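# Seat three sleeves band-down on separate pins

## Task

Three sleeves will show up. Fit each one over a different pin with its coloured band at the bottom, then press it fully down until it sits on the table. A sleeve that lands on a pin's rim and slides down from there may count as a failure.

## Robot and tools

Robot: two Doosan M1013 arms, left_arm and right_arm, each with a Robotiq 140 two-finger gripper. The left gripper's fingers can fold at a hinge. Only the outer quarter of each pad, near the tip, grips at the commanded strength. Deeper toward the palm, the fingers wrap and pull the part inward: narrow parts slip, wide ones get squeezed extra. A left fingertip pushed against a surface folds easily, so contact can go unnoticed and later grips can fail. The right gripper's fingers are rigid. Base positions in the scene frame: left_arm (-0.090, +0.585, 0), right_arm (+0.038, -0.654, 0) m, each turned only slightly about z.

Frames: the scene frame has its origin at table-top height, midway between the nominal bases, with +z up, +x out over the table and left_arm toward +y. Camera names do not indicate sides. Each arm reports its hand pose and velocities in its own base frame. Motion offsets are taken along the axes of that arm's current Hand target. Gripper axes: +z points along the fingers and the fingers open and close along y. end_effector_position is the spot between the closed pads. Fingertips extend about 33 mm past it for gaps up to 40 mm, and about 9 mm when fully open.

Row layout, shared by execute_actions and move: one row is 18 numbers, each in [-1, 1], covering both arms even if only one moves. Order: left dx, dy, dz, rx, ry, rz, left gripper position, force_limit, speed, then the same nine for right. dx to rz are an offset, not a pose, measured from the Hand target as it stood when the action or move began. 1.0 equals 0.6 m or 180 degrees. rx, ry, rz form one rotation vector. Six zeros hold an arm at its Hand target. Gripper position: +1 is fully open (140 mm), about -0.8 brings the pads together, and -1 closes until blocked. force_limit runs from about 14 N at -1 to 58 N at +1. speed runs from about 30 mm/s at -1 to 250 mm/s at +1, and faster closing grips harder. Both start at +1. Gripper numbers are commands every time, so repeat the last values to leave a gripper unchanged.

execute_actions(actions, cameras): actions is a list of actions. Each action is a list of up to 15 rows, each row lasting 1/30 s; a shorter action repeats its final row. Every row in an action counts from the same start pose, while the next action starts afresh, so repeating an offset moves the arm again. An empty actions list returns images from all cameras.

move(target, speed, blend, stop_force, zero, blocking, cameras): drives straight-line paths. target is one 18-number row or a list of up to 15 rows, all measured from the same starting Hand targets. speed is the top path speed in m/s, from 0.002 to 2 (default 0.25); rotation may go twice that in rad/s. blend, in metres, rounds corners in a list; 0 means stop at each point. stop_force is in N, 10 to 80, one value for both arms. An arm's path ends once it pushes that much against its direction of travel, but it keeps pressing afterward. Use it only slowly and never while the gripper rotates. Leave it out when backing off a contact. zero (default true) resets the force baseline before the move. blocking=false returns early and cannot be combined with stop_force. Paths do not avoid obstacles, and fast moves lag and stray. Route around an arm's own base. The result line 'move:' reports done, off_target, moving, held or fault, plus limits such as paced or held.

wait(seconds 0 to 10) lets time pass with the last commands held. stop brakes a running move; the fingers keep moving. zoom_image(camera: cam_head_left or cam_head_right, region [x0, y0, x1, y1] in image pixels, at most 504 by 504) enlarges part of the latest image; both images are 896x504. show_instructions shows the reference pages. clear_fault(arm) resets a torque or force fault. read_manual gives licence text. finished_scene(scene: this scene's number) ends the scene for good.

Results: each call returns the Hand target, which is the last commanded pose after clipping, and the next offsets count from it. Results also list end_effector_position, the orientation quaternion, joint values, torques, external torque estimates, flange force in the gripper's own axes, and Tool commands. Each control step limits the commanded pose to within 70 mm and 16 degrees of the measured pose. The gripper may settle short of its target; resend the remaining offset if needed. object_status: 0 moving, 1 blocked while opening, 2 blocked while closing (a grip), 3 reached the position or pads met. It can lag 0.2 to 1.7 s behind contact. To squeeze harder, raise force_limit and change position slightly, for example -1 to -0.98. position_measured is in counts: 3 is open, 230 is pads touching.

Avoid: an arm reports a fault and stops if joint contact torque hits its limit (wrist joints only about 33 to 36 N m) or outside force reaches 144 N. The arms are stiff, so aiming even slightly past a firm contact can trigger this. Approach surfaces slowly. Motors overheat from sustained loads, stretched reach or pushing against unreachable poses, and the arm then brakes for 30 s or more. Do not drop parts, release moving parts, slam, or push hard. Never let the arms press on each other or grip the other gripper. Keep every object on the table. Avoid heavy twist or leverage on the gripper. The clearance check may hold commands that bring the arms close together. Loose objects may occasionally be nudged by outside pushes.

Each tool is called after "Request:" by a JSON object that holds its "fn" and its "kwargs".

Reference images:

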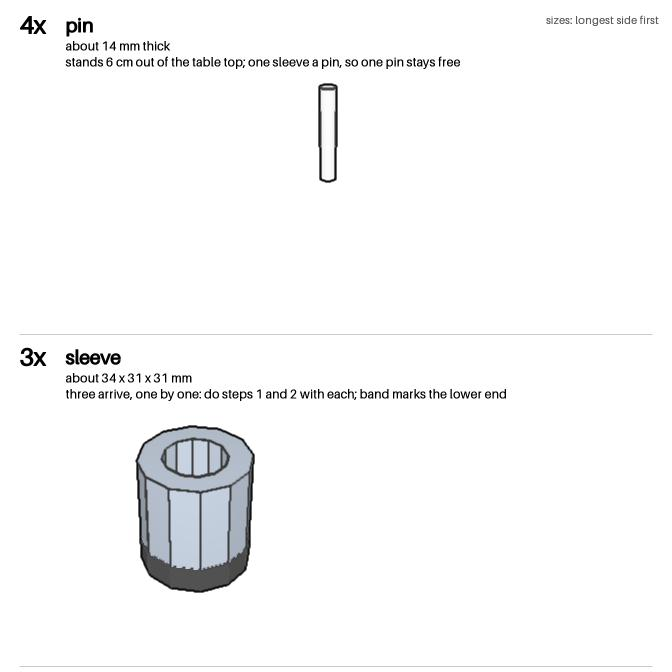

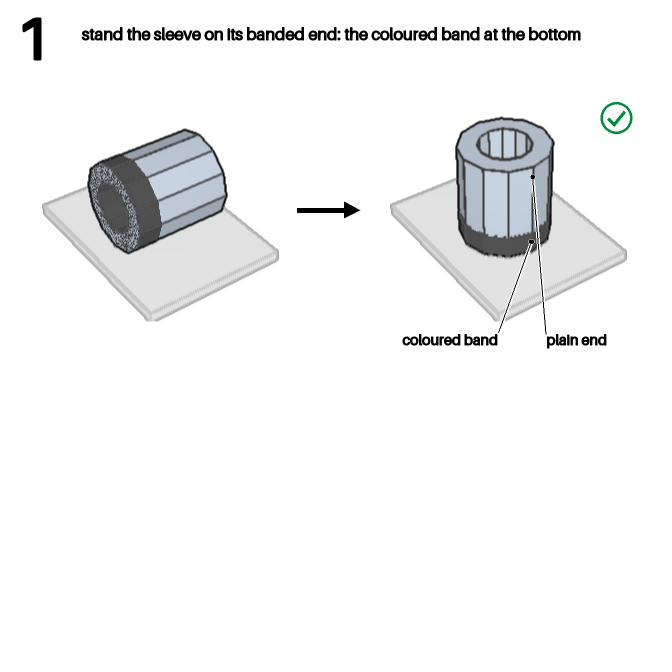

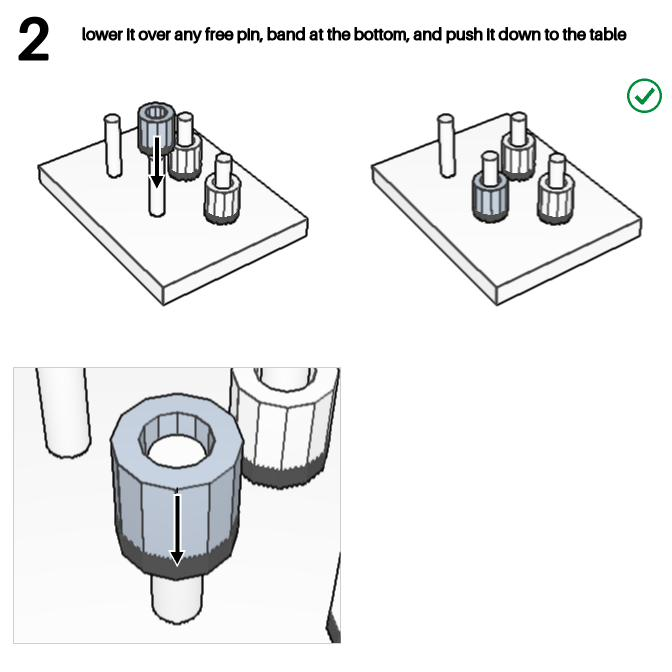

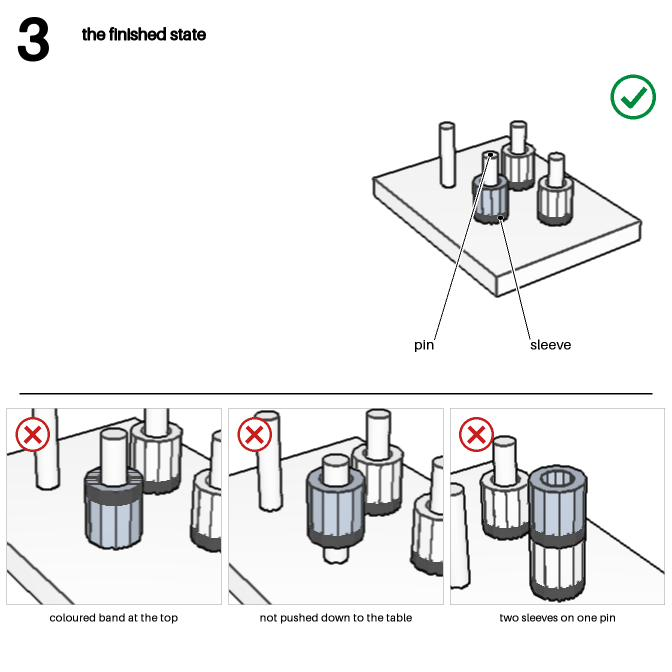

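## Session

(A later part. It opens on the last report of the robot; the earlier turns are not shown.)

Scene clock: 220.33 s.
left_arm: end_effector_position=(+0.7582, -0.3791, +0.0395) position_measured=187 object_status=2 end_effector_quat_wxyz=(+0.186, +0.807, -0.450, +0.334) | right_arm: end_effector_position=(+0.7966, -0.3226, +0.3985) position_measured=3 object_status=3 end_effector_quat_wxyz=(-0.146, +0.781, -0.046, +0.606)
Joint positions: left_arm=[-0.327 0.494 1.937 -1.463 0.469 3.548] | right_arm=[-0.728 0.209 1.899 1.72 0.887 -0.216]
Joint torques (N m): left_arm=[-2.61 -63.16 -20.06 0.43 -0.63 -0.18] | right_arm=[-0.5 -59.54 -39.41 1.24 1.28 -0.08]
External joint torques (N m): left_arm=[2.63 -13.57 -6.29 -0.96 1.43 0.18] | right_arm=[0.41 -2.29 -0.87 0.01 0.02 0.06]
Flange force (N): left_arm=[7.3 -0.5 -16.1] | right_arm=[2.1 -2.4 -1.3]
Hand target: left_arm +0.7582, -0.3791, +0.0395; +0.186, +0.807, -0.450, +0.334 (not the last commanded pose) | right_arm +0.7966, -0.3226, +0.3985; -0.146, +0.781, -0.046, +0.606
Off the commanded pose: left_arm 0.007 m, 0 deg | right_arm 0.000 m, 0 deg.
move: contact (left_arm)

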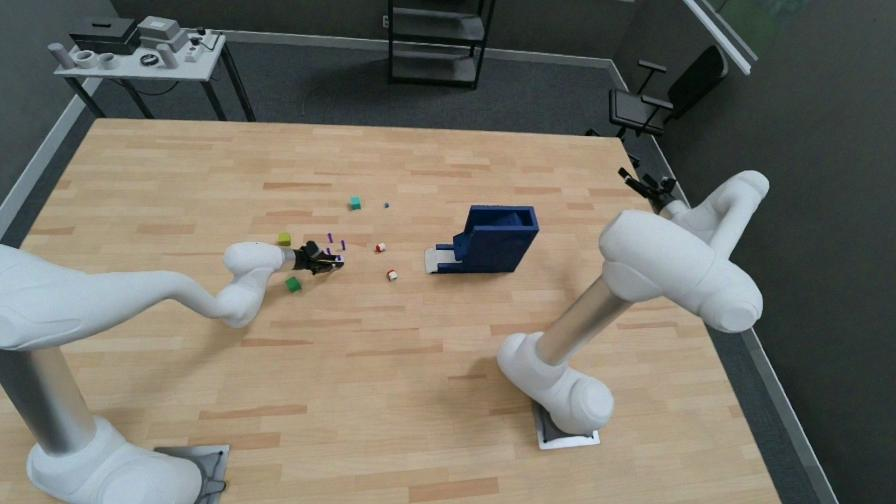

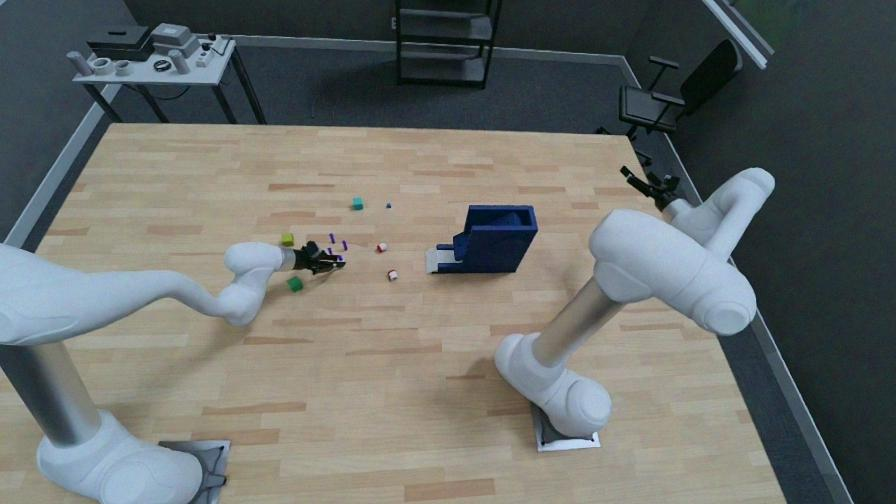

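Request:
{"fn": "execute_actions", "kwargs": {"actions": [[[0,0,0,0,0,0,-0.34,-1,-0.8,0,0,0,0,0,0,1,1,1]]]}}

Request:
{"fn": "move", "kwargs": {"target": [[0,0,-0.05,0,0,0,-0.34,-1,-0.8,0,0,0,0,0,0,1,1,1],[0,0,-0.2,0,0,0,-0.34,-1,-0.8,0,0,0,0,0,0,1,1,1]], "speed": [0.05,0.2], "blend": [0.01,0], "cameras": ["all"]}}

Request:
{"fn": "zoom_image", "kwargs": {"camera": "cam_head_left", "region": [322, 235, 357, 270]}}

Request:
{"fn": "zoom_image", "kwargs": {"camera": "cam_head_left", "region": [370, 235, 405, 285]}}

Request:
{"fn": "zoom_image", "kwargs": {"camera": "cam_head_right", "region": [370, 235, 405, 285]}}

Scene clock: 228.90 s.
left_arm: end_effector_position=(+0.7581, -0.3790, +0.0394) position_measured=172 object_status=3 end_effector_quat_wxyz=(+0.186, +0.807, -0.450, +0.334) | right_arm: end_effector_position=(+0.7966, -0.3226, +0.3985) position_measured=3 object_status=3 end_effector_quat_wxyz=(-0.146, +0.781, -0.046, +0.606)
Joint positions: left_arm=[-0.327 0.494 1.937 -1.463 0.469 3.548] | right_arm=[-0.728 0.209 1.899 1.72 0.887 -0.216]
Joint torques (N m): left_arm=[0 -76.41 -25.01 -0.49 0.55 -0.12] | right_arm=[-0.53 -59.86 -39.52 1.25 1.27 -0.1]
External joint torques (N m): left_arm=[-0.17 -0.02 -1.33 -0.05 0.26 0.12] | right_arm=[1 -2.11 -0.74 -0.05 0.06 0.08]
Flange force (N): left_arm=[1.2 -1.6 1.3] | right_arm=[2.0 -2.9 -0.5]
Hand target: left_arm +0.7582, -0.3791, +0.0395; +0.186, +0.807, -0.450, +0.334 | right_arm +0.7966, -0.3226, +0.3985; -0.146, +0.781, -0.046, +0.606
Off the commanded pose: left_arm 0.000 m, 0 deg | right_arm 0.000 m, 0 deg.
Step readings (end_effector_position of left_arm | right_arm):
0: (+0.7582, -0.3791, +0.0395) | (+0.7966, -0.3226, +0.3985)
1: (+0.7582, -0.3791, +0.0395) | (+0.7966, -0.3226, +0.3985)
2: (+0.7582, -0.3791, +0.0395) | (+0.7966, -0.3226, +0.3985)
4: (+0.7582, -0.3790, +0.0395) | (+0.7966, -0.3226, +0.3985)
8: (+0.7581, -0.3790, +0.0394) | (+0.7966, -0.3226, +0.3985)
15: (+0.7581, -0.3790, +0.0394) | (+0.7966, -0.3226, +0.3985)

Scene clock: 230.33 s.
left_arm: end_effector_position=(+0.7136, -0.3069, +0.1243) position_measured=172 object_status=3 end_effector_quat_wxyz=(+0.186, +0.807, -0.450, +0.334) | right_arm: end_effector_position=(+0.7966, -0.3226, +0.3985) position_measured=3 object_status=3 end_effector_quat_wxyz=(-0.146, +0.781, -0.046, +0.606)
Joint positions: left_arm=[-0.237 0.314 2.011 -1.237 0.554 3.365] | right_arm=[-0.728 0.209 1.899 1.72 0.887 -0.216]
Joint torques (N m): left_arm=[-0.25 -61.77 -28.56 -0.07 0.19 -0.14] | right_arm=[-0.34 -59.86 -39.46 1.25 1.25 -0.06]
External joint torques (N m): left_arm=[0.1 -0.63 -1.52 0.07 0.25 0.14] | right_arm=[0.18 -1.8 -0.68 0 0.05 0.05]
Flange force (N): left_arm=[1.8 -1.9 -0.5] | right_arm=[1.7 -1.7 -1.2]
Hand target: left_arm +0.7137, -0.3069, +0.1244; +0.186, +0.807, -0.450, +0.334 | right_arm +0.7966, -0.3226, +0.3985; -0.146, +0.781, -0.046, +0.606
Off the commanded pose: left_arm 0.000 m, 0 deg | right_arm 0.000 m, 0 deg.
move: done

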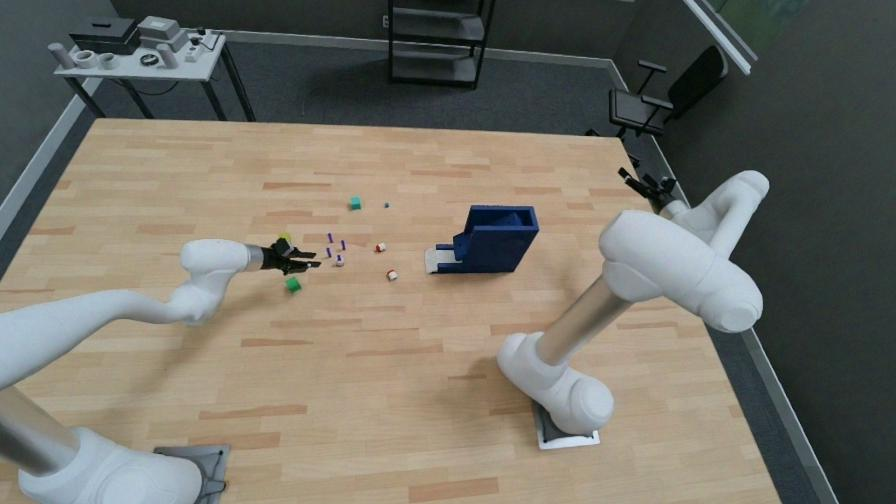

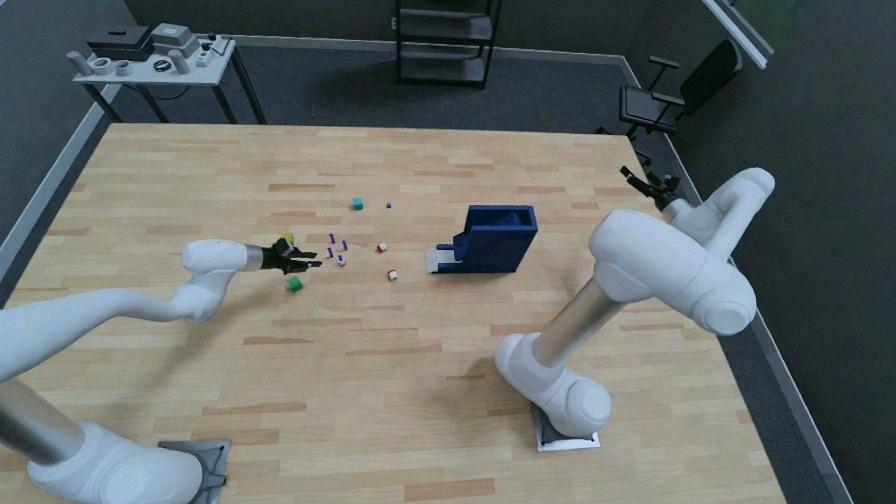

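Scaled by 14.400 from the camera's 896x504 image, which has a finer 1280x720 frame.

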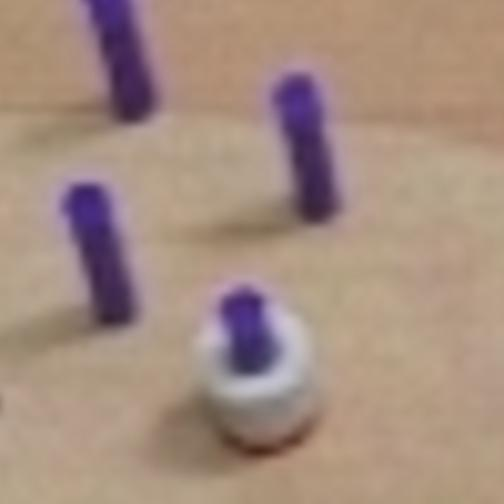

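Scaled by 10.080 from the camera's 896x504 image, which has a finer 1280x720 frame.

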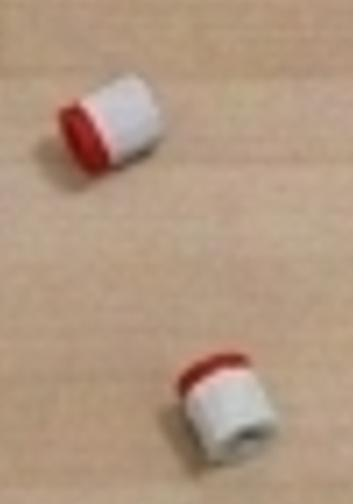

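Scaled by 10.080 from the camera's 896x504 image, which has a finer 1280x720 frame.

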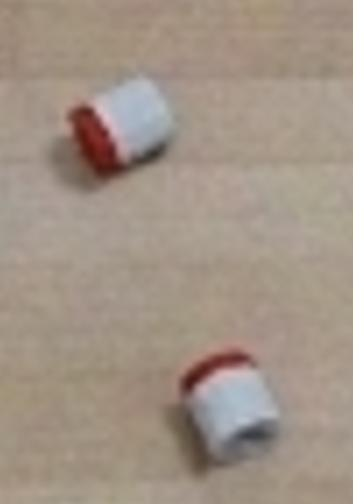

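Request:
{"fn": "move", "kwargs": {"target": [[0.1924,0.1680,0.0849,-0.11284,-0.23239,0.27243,-0.08,-1,0,0,0,0,0,0,0,1,1,1],[0.2536,0.3671,0.2876,0,-0.35102,0.61302,-0.08,-1,0,0,0,0,0,0,0,1,1,1]], "speed": [0.35,0.35], "blend": [0.04,0], "cameras": ["all"]}}

Request:
{"fn": "zoom_image", "kwargs": {"camera": "cam_head_left", "region": [365, 240, 415, 290]}}

Request:
{"fn": "zoom_image", "kwargs": {"camera": "cam_head_right", "region": [365, 240, 415, 290]}}

Scene clock: 277.93 s.
left_arm: end_effector_position=(+0.6472, -0.6180, +0.1100) position_measured=139 object_status=3 end_effector_quat_wxyz=(+0.377, -0.158, +0.910, +0.066) | right_arm: end_effector_position=(+0.7966, -0.3226, +0.3985) position_measured=3 object_status=3 end_effector_quat_wxyz=(-0.146, +0.781, -0.046, +0.606)
Joint positions: left_arm=[-1.065 0.61 1.56 0.93 1.056 2.784] | right_arm=[-0.728 0.209 1.899 1.72 0.887 -0.216]
Joint torques (N m): left_arm=[-0.38 -98.74 -35.91 3.58 0.42 -0.12] | right_arm=[-0.25 -59.88 -39.48 1.25 1.25 -0.04]
External joint torques (N m): left_arm=[0.57 -0.04 -2.01 0.21 0.27 0.12] | right_arm=[0.13 -2.3 -0.94 0.01 0.05 0.03]
Flange force (N): left_arm=[-2.1 -4.6 0.1] | right_arm=[2.2 -2.0 -1.6]
Hand target: left_arm +0.6471, -0.6181, +0.1100; +0.377, -0.158, +0.910, +0.066 | right_arm +0.7966, -0.3226, +0.3985; -0.146, +0.781, -0.046, +0.606
Off the commanded pose: left_arm 0.000 m, 0 deg | right_arm 0.000 m, 0 deg.
move: done

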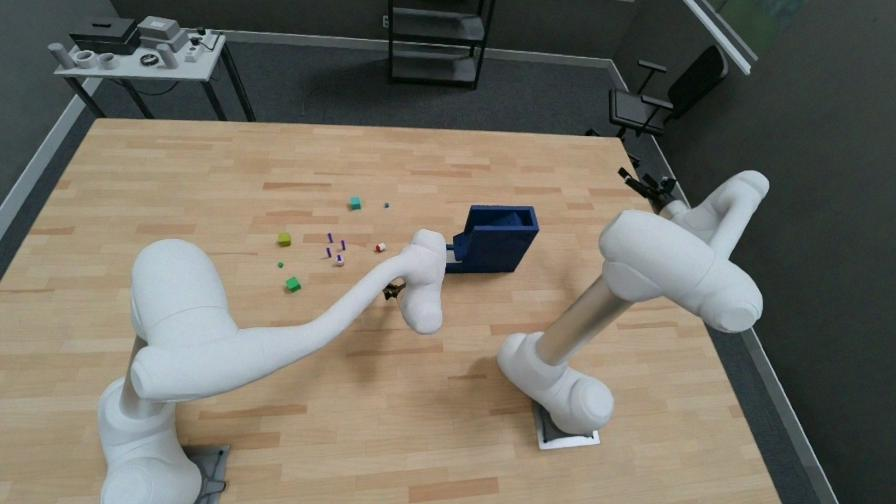

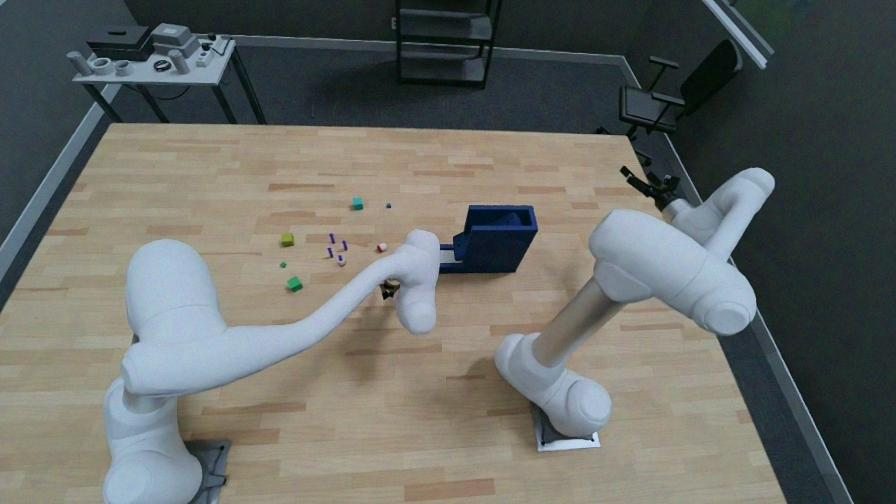

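Scaled by 10.080 from the camera's 896x504 image, which has a finer 1280x720 frame.

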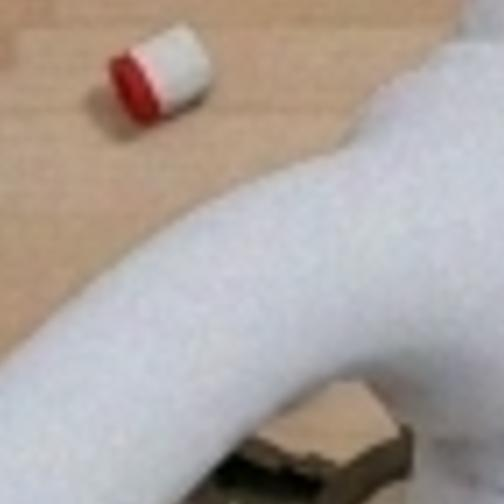

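Scaled by 10.080 from the camera's 896x504 image, which has a finer 1280x720 frame.

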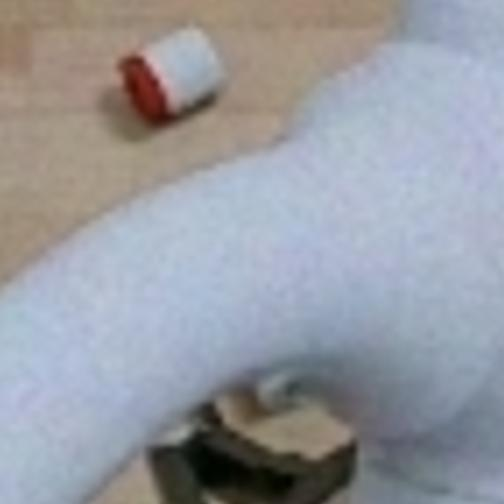

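Request:
{"fn": "move", "kwargs": {"target": [-0.0476,-0.0216,0.0476,0,0,0,-0.08,-1,0,0,0,0,0,0,0,1,1,1], "speed": 0.15, "cameras": ["all"]}}

Request:
{"fn": "zoom_image", "kwargs": {"camera": "cam_head_left", "region": [365, 240, 415, 290]}}

Request:
{"fn": "zoom_image", "kwargs": {"camera": "cam_head_right", "region": [365, 240, 415, 290]}}

Scene clock: 309.60 s.
left_arm: end_effector_position=(+0.6895, -0.6166, +0.1100) position_measured=139 object_status=3 end_effector_quat_wxyz=(+0.377, -0.158, +0.910, +0.066) | right_arm: end_effector_position=(+0.7966, -0.3226, +0.3985) position_measured=3 object_status=3 end_effector_quat_wxyz=(-0.146, +0.781, -0.046, +0.606)
Joint positions: left_arm=[-1.02 0.639 1.509 0.931 1.039 2.831] | right_arm=[-0.728 0.209 1.899 1.72 0.887 -0.216]
Joint torques (N m): left_arm=[-0.15 -101.58 -36.55 3.68 0.3 -0.13] | right_arm=[-0.25 -59.85 -39.42 1.23 1.3 -0.07]
External joint torques (N m): left_arm=[0.64 -0.05 -1.65 0.12 0.31 0.13] | right_arm=[0.42 -2.13 -0.88 0 0.01 0.06]
Flange force (N): left_arm=[-2.1 -3.9 0.2] | right_arm=[2.1 -2.2 -1.1]
Hand target: left_arm +0.6895, -0.6166, +0.1100; +0.377, -0.158, +0.910, +0.066 | right_arm +0.7966, -0.3226, +0.3985; -0.146, +0.781, -0.046, +0.606
Off the commanded pose: left_arm 0.000 m, 0 deg | right_arm 0.000 m, 0 deg.
move: done

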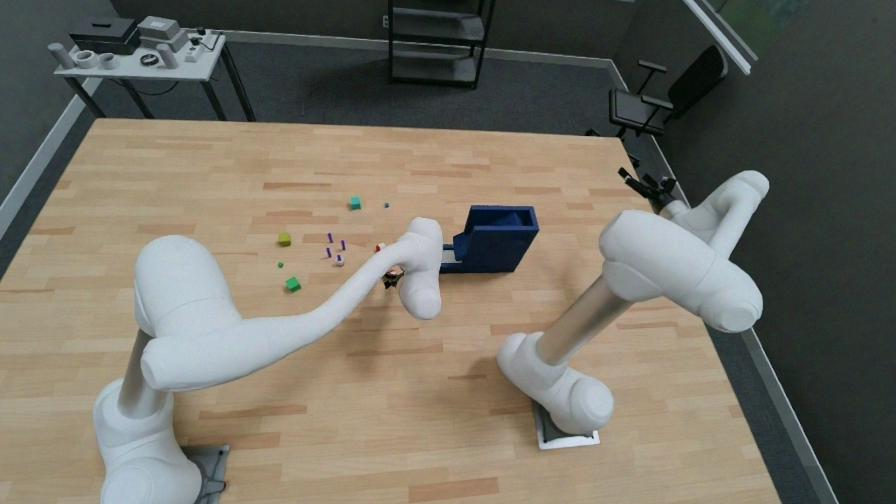

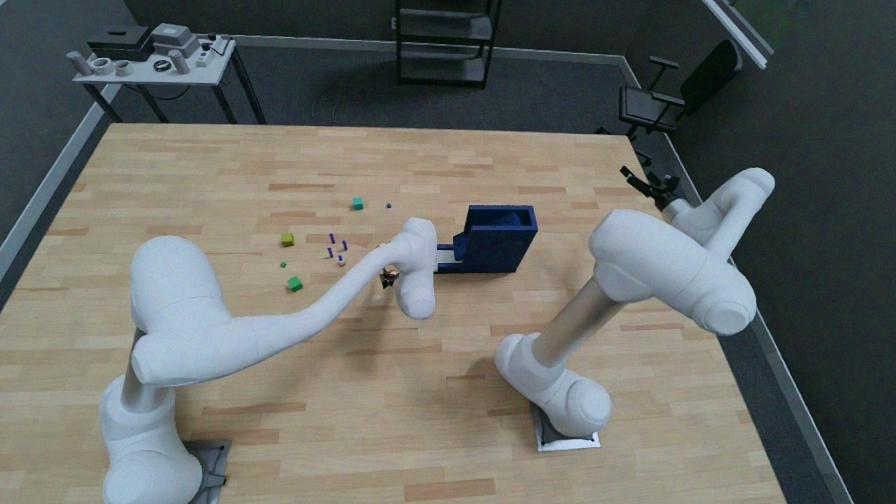

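Scaled by 10.080 from the camera's 896x504 image, which has a finer 1280x720 frame.

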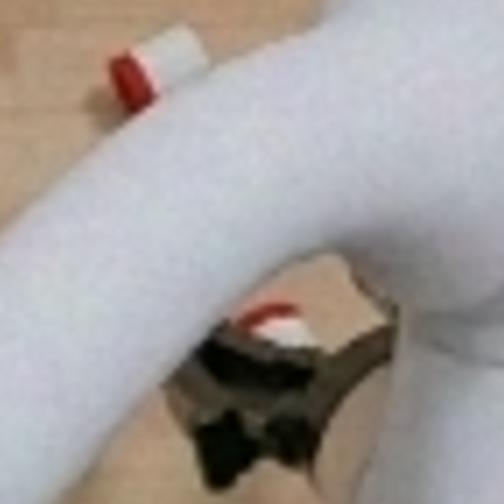

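Scaled by 10.080 from the camera's 896x504 image, which has a finer 1280x720 frame.

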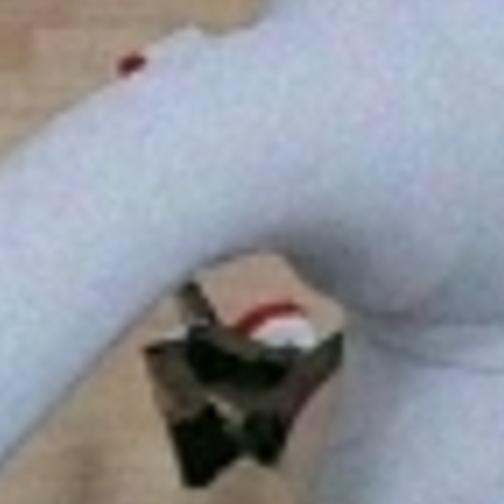

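Request:
{"fn": "move", "kwargs": {"target": [0.086,0,0.086,0,0,0,-0.08,-1,0,0,0,0,0,0,0,1,1,1], "speed": 0.07, "cameras": ["all"]}}

Request:
{"fn": "zoom_image", "kwargs": {"camera": "cam_head_left", "region": [370, 250, 410, 290]}}

Request:
{"fn": "zoom_image", "kwargs": {"camera": "cam_head_right", "region": [370, 250, 410, 290]}}

Scene clock: 325.07 s.
left_arm: end_effector_position=(+0.6895, -0.6166, +0.0370) position_measured=139 object_status=3 end_effector_quat_wxyz=(+0.377, -0.158, +0.910, +0.066) | right_arm: end_effector_position=(+0.7966, -0.3226, +0.3985) position_measured=3 object_status=3 end_effector_quat_wxyz=(-0.146, +0.781, -0.046, +0.606)
Joint positions: left_arm=[-1.02 0.708 1.542 0.984 0.98 2.732] | right_arm=[-0.728 0.209 1.899 1.72 0.887 -0.216]
Joint torques (N m): left_arm=[-0.14 -105.32 -34.45 3.27 0.52 -0.1] | right_arm=[-0.63 -59.79 -39.37 1.25 1.28 -0.06]
External joint torques (N m): left_arm=[0.63 0.05 -1.69 0.1 0.27 0.09] | right_arm=[0.76 -2.3 -0.96 -0.02 0.04 0.05]
Flange force (N): left_arm=[-1.8 -4.1 0.6] | right_arm=[2.3 -2.7 -0.8]
Hand target: left_arm +0.6895, -0.6166, +0.0370; +0.377, -0.158, +0.910, +0.066 | right_arm +0.7966, -0.3226, +0.3985; -0.146, +0.781, -0.046, +0.606
Off the commanded pose: left_arm 0.000 m, 0 deg | right_arm 0.000 m, 0 deg.
move: done

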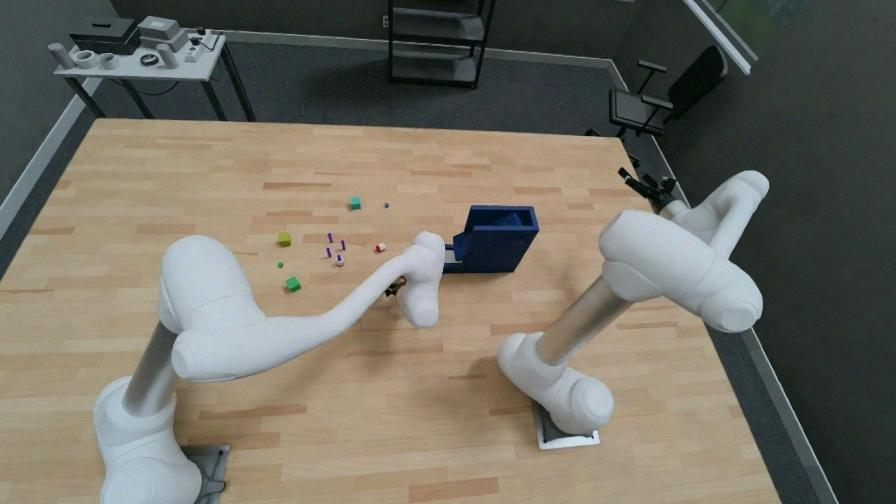

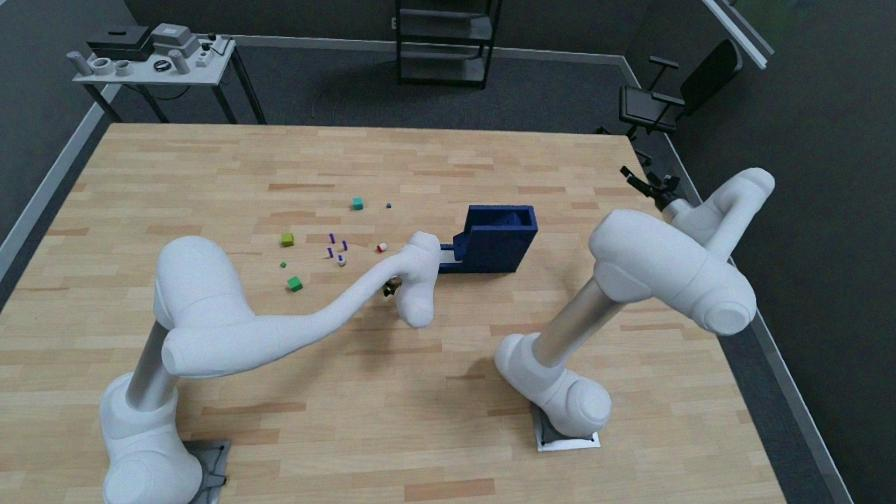

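Scaled by 12.600 from the camera's 896x504 image, which has a finer 1280x720 frame.

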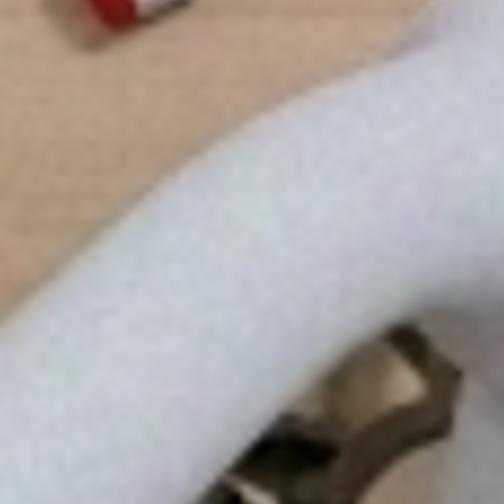

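Scaled by 12.600 from the camera's 896x504 image, which has a finer 1280x720 frame.

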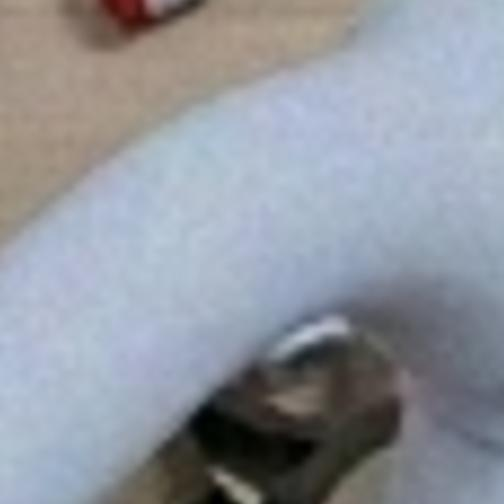

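Request:
{"fn": "execute_actions", "kwargs": {"actions": [[[0,0,0,0,0,0,-1,0,-1,0,0,0,0,0,0,1,1,1]]]}}

Request:
{"fn": "wait", "kwargs": {"seconds": 0.8}}

Scene clock: 336.87 s.
left_arm: end_effector_position=(+0.6895, -0.6166, +0.0370) position_measured=187 object_status=0 end_effector_quat_wxyz=(+0.377, -0.158, +0.910, +0.066) | right_arm: end_effector_position=(+0.7966, -0.3226, +0.3985) position_measured=3 object_status=3 end_effector_quat_wxyz=(-0.146, +0.781, -0.046, +0.606)
Joint positions: left_arm=[-1.02 0.708 1.542 0.984 0.98 2.732] | right_arm=[-0.728 0.209 1.899 1.72 0.887 -0.216]
Joint torques (N m): left_arm=[1.16 -99.73 -32.14 2.63 -0.03 -0.13] | right_arm=[-0.34 -59.7 -39.44 1.24 1.28 -0.07]
External joint torques (N m): left_arm=[-1.54 -5.09 -3.8 0.75 0.81 0.13] | right_arm=[0.34 -2.48 -0.82 0 0.03 0.06]
Flange force (N): left_arm=[-3.8 -3.3 -5.7] | right_arm=[2.1 -2.6 -1.6]
Hand target: left_arm +0.6895, -0.6166, +0.0370; +0.377, -0.158, +0.910, +0.066 | right_arm +0.7966, -0.3226, +0.3985; -0.146, +0.781, -0.046, +0.606
Off the commanded pose: left_arm 0.000 m, 0 deg | right_arm 0.000 m, 0 deg.
Step readings (end_effector_position of left_arm | right_arm):
0: (+0.6895, -0.6166, +0.0370) | (+0.7966, -0.3226, +0.3985)
1: (+0.6895, -0.6166, +0.0370) | (+0.7966, -0.3226, +0.3985)
2: (+0.6895, -0.6166, +0.0370) | (+0.7966, -0.3226, +0.3985)
4: (+0.6895, -0.6166, +0.0370) | (+0.7966, -0.3226, +0.3985)
8: (+0.6895, -0.6166, +0.0370) | (+0.7966, -0.3226, +0.3985)
15: (+0.6895, -0.6166, +0.0370) | (+0.7966, -0.3226, +0.3985)

Scene clock: 337.67 s.
left_arm: end_effector_position=(+0.6895, -0.6166, +0.0370) position_measured=187 object_status=2 end_effector_quat_wxyz=(+0.377, -0.158, +0.910, +0.066) | right_arm: end_effector_position=(+0.7966, -0.3226, +0.3985) position_measured=3 object_status=3 end_effector_quat_wxyz=(-0.146, +0.781, -0.046, +0.606)
Joint positions: left_arm=[-1.02 0.708 1.542 0.984 0.98 2.732] | right_arm=[-0.728 0.209 1.899 1.72 0.887 -0.216]
Joint torques (N m): left_arm=[1.35 -99.9 -32.12 2.67 -0.04 -0.11] | right_arm=[-0.58 -60.05 -39.35 1.25 1.26 -0.06]
External joint torques (N m): left_arm=[-1.46 -4.65 -3.96 0.73 0.81 0.11] | right_arm=[0.72 -1.94 -1.03 -0.01 0.05 0.04]
Flange force (N): left_arm=[-3.7 -4.2 -5.2] | right_arm=[2.3 -2.1 -0.4]
Hand target: left_arm +0.6895, -0.6166, +0.0370; +0.377, -0.158, +0.910, +0.066 | right_arm +0.7966, -0.3226, +0.3985; -0.146, +0.781, -0.046, +0.606
Tool commands: left_gripper/position=-1.0 left_gripper/force_limit=+0.0 left_gripper/speed=-1.0 right_gripper/position=+1.0 right_gripper/force_limit=+1.0 right_gripper/speed=+1.0
Off the commanded pose: left_arm 0.000 m, 0 deg | right_arm 0.000 m, 0 deg.
wait: 0.80 s; at rest by 0.17 s

Request:
{"fn": "move", "kwargs": {"target": [[-0.1179,0,-0.1179,0,0,0,-1,0,-1,0,0,0,0,0,0,1,1,1],[-0.2791,0.1857,-0.0580,-0.10936,0.23347,-0.26403,-1,0,-1,0,0,0,0,0,0,1,1,1],[-0.3302,0.3885,0.1228,0,0.35102,-0.61302,-1,0,-1,0,0,0,0,0,0,1,1,1]], "speed": [0.12,0.35,0.35], "blend": [0.03,0.03,0], "cameras": ["all"]}}

Request:
{"fn": "zoom_image", "kwargs": {"camera": "cam_head_left", "region": [315, 230, 340, 255]}}

Request:
{"fn": "zoom_image", "kwargs": {"camera": "cam_head_right", "region": [315, 230, 340, 255]}}

Scene clock: 359.40 s.
left_arm: end_effector_position=(+0.7917, -0.3323, +0.1250) position_measured=187 object_status=2 end_effector_quat_wxyz=(+0.186, +0.807, -0.450, +0.334) | right_arm: end_effector_position=(+0.7966, -0.3226, +0.3985) position_measured=3 object_status=3 end_effector_quat_wxyz=(-0.146, +0.781, -0.046, +0.606)
Joint positions: left_arm=[-0.246 0.418 1.85 -1.155 0.568 3.261] | right_arm=[-0.728 0.209 1.899 1.72 0.887 -0.216]
Joint torques (N m): left_arm=[-0.26 -74.54 -30.3 0.24 -0.01 -0.09] | right_arm=[-0.45 -59.56 -39.48 1.27 1.27 -0.06]
External joint torques (N m): left_arm=[0.12 0.05 -1.38 0.02 0.25 0.09] | right_arm=[0.49 -2.31 -0.76 -0.03 0.04 0.05]
Flange force (N): left_arm=[1.7 -2.5 0.6] | right_arm=[2.0 -2.6 -1.4]
Hand target: left_arm +0.7917, -0.3323, +0.1249; +0.186, +0.807, -0.450, +0.334 | right_arm +0.7966, -0.3226, +0.3985; -0.146, +0.781, -0.046, +0.606
Off the commanded pose: left_arm 0.000 m, 0 deg | right_arm 0.000 m, 0 deg.
move: done

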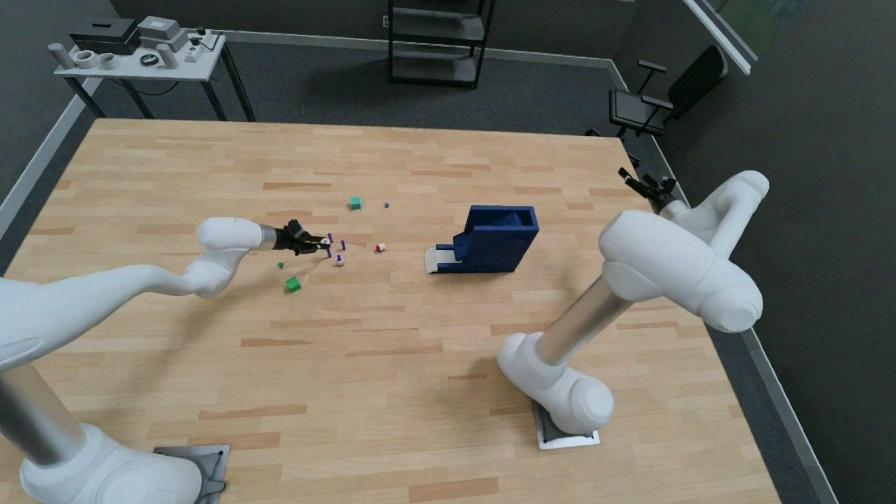

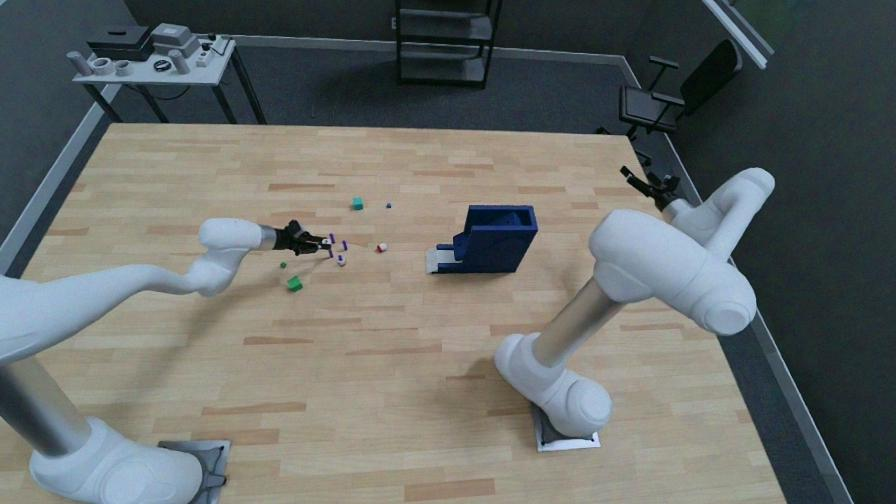

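Scaled by 20.160 from the camera's 896x504 image, which has a finer 1280x720 frame.

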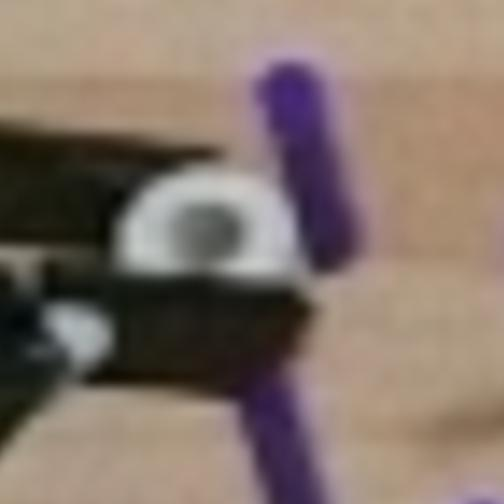

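Scaled by 20.160 from the camera's 896x504 image, which has a finer 1280x720 frame.

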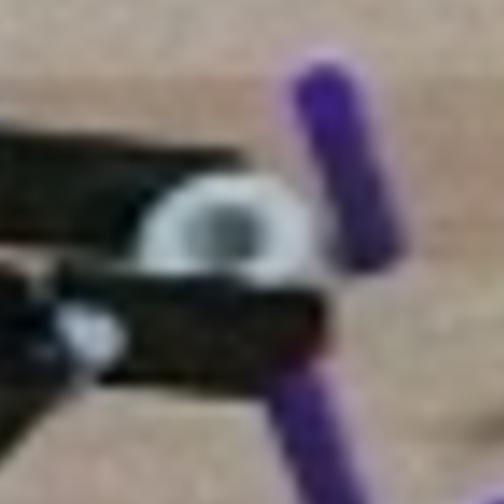

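Request:
{"fn": "zoom_image", "kwargs": {"camera": "cam_head_left", "region": [317, 233, 333, 249]}}

Request:
{"fn": "zoom_image", "kwargs": {"camera": "cam_head_right", "region": [317, 233, 333, 249]}}

Scaled by 31.500 from the camera's 896x504 image, which has a finer 1280x720 frame.

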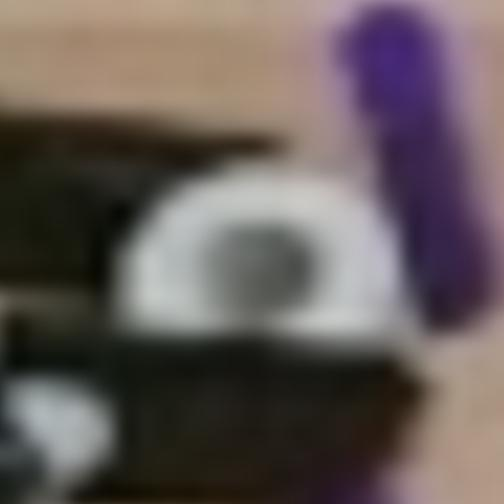

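Scaled by 31.500 from the camera's 896x504 image, which has a finer 1280x720 frame.

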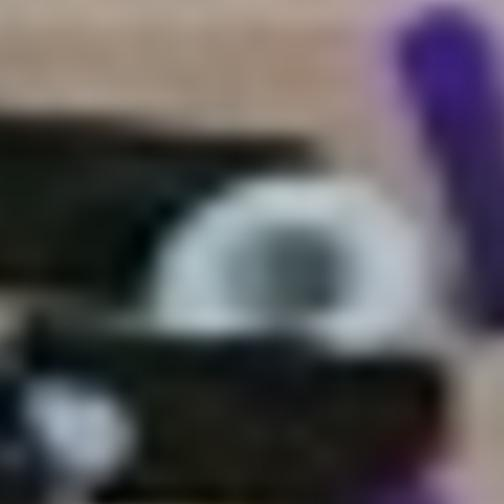

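Request:
{"fn": "move", "kwargs": {"target": [[0.0018,0.0003,0.0018,0,0,0,-1,0,-1,0,0,0,0,0,0,1,1,1],[-0.0430,0.0003,0.0466,0,0,0,-1,0,-1,0,0,0,0,0,0,1,1,1]], "speed": 0.01, "stop_force": 10}}

Scene clock: 392.90 s.
left_arm: end_effector_position=(+0.7923, -0.3337, +0.0869) position_measured=187 object_status=2 end_effector_quat_wxyz=(+0.186, +0.807, -0.450, +0.334) | right_arm: end_effector_position=(+0.7966, -0.3226, +0.3985) position_measured=3 object_status=3 end_effector_quat_wxyz=(-0.146, +0.781, -0.046, +0.606)
Joint positions: left_arm=[-0.248 0.462 1.87 -1.251 0.544 3.372] | right_arm=[-0.728 0.209 1.899 1.72 0.887 -0.216]
Joint torques (N m): left_arm=[-0.13 -77.15 -28.36 -0.03 0.21 -0.11] | right_arm=[-0.42 -59.54 -39.44 1.23 1.28 -0.05]
External joint torques (N m): left_arm=[0.38 -0.03 -1.24 0.02 0.25 0.11] | right_arm=[0.53 -2.65 -0.96 0.01 0.04 0.03]
Flange force (N): left_arm=[1.1 -2.4 0.4] | right_arm=[2.3 -2.9 -1.5]
Hand target: left_arm +0.7923, -0.3337, +0.0869; +0.186, +0.807, -0.450, +0.334 | right_arm +0.7966, -0.3226, +0.3985; -0.146, +0.781, -0.046, +0.606
Off the commanded pose: left_arm 0.000 m, 0 deg | right_arm 0.000 m, 0 deg.
move: done

Request:
{"fn": "move", "kwargs": {"target": [-0.0648,0,0.0648,0,0,0,-1,0,-1,0,0,0,0,0,0,1,1,1], "speed": 0.012, "stop_force": 12, "cameras": ["all"]}}

Request:
{"fn": "zoom_image", "kwargs": {"camera": "cam_head_left", "region": [312, 230, 347, 265]}}

Request:
{"fn": "zoom_image", "kwargs": {"camera": "cam_head_right", "region": [312, 230, 347, 265]}}

Scene clock: 404.60 s.
left_arm: end_effector_position=(+0.7924, -0.3337, +0.0410) position_measured=187 object_status=2 end_effector_quat_wxyz=(+0.186, +0.807, -0.450, +0.334) | right_arm: end_effector_position=(+0.7966, -0.3226, +0.3985) position_measured=3 object_status=3 end_effector_quat_wxyz=(-0.146, +0.781, -0.046, +0.606)
Joint positions: left_arm=[-0.248 0.518 1.89 -1.376 0.525 3.517] | right_arm=[-0.728 0.209 1.899 1.72 0.887 -0.216]
Joint torques (N m): left_arm=[-1.45 -69.25 -21.34 0.55 -0.52 -0.15] | right_arm=[-0.15 -59.56 -39.36 1.3 1.26 -0.04]
External joint torques (N m): left_arm=[1.19 -10.39 -5.78 -0.95 1.27 0.15] | right_arm=[0.08 -2.48 -1.01 -0.05 0.04 0.02]
Flange force (N): left_arm=[7.1 -0.6 -10.7] | right_arm=[2.4 -2.1 -1.8]
Hand target: left_arm +0.7924, -0.3337, +0.0410; +0.186, +0.807, -0.450, +0.334 (not the last commanded pose) | right_arm +0.7966, -0.3226, +0.3985; -0.146, +0.781, -0.046, +0.606
Off the commanded pose: left_arm 0.009 m, 0 deg | right_arm 0.000 m, 0 deg.
move: contact (left_arm)

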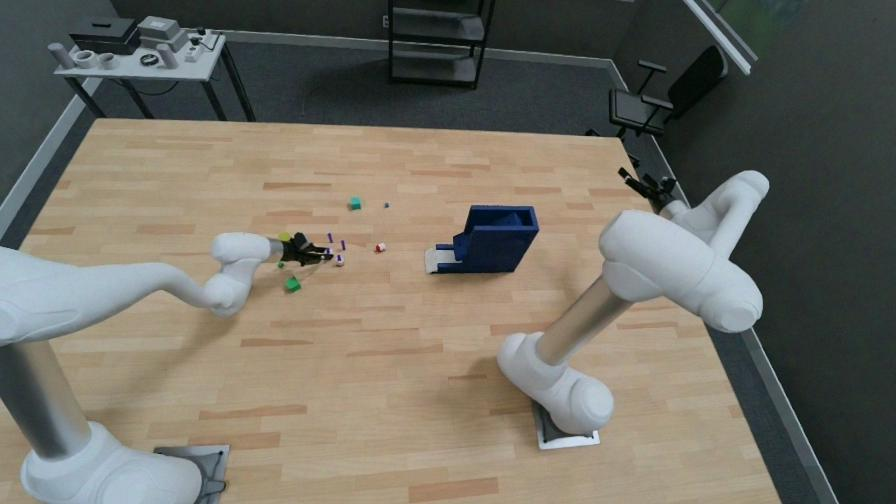

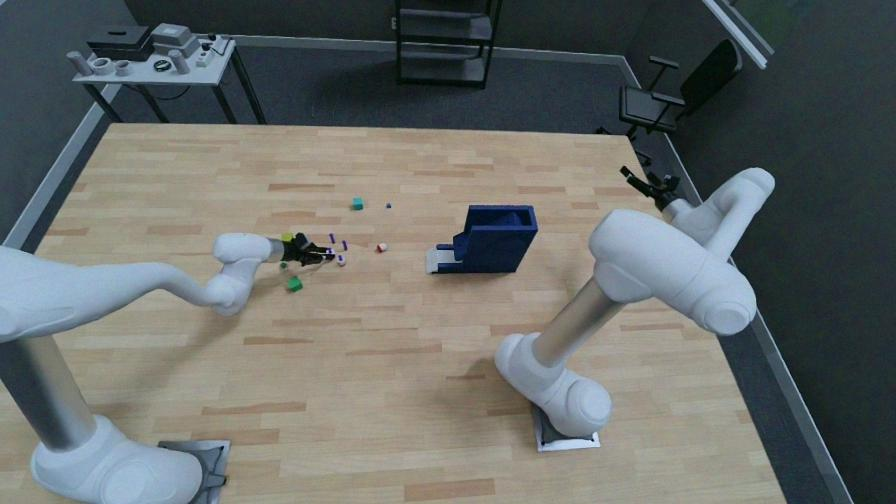

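Scaled by 14.400 from the camera's 896x504 image, which has a finer 1280x720 frame.

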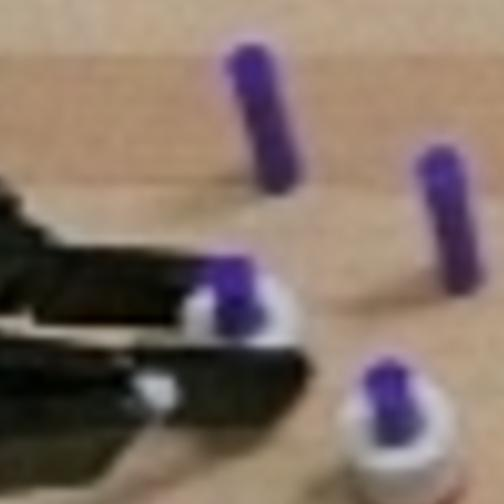

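Scaled by 14.400 from the camera's 896x504 image, which has a finer 1280x720 frame.

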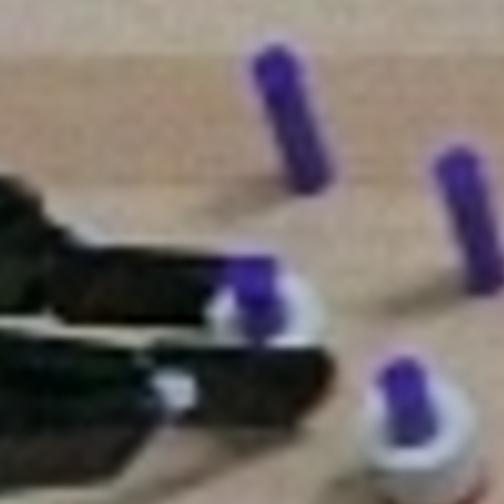

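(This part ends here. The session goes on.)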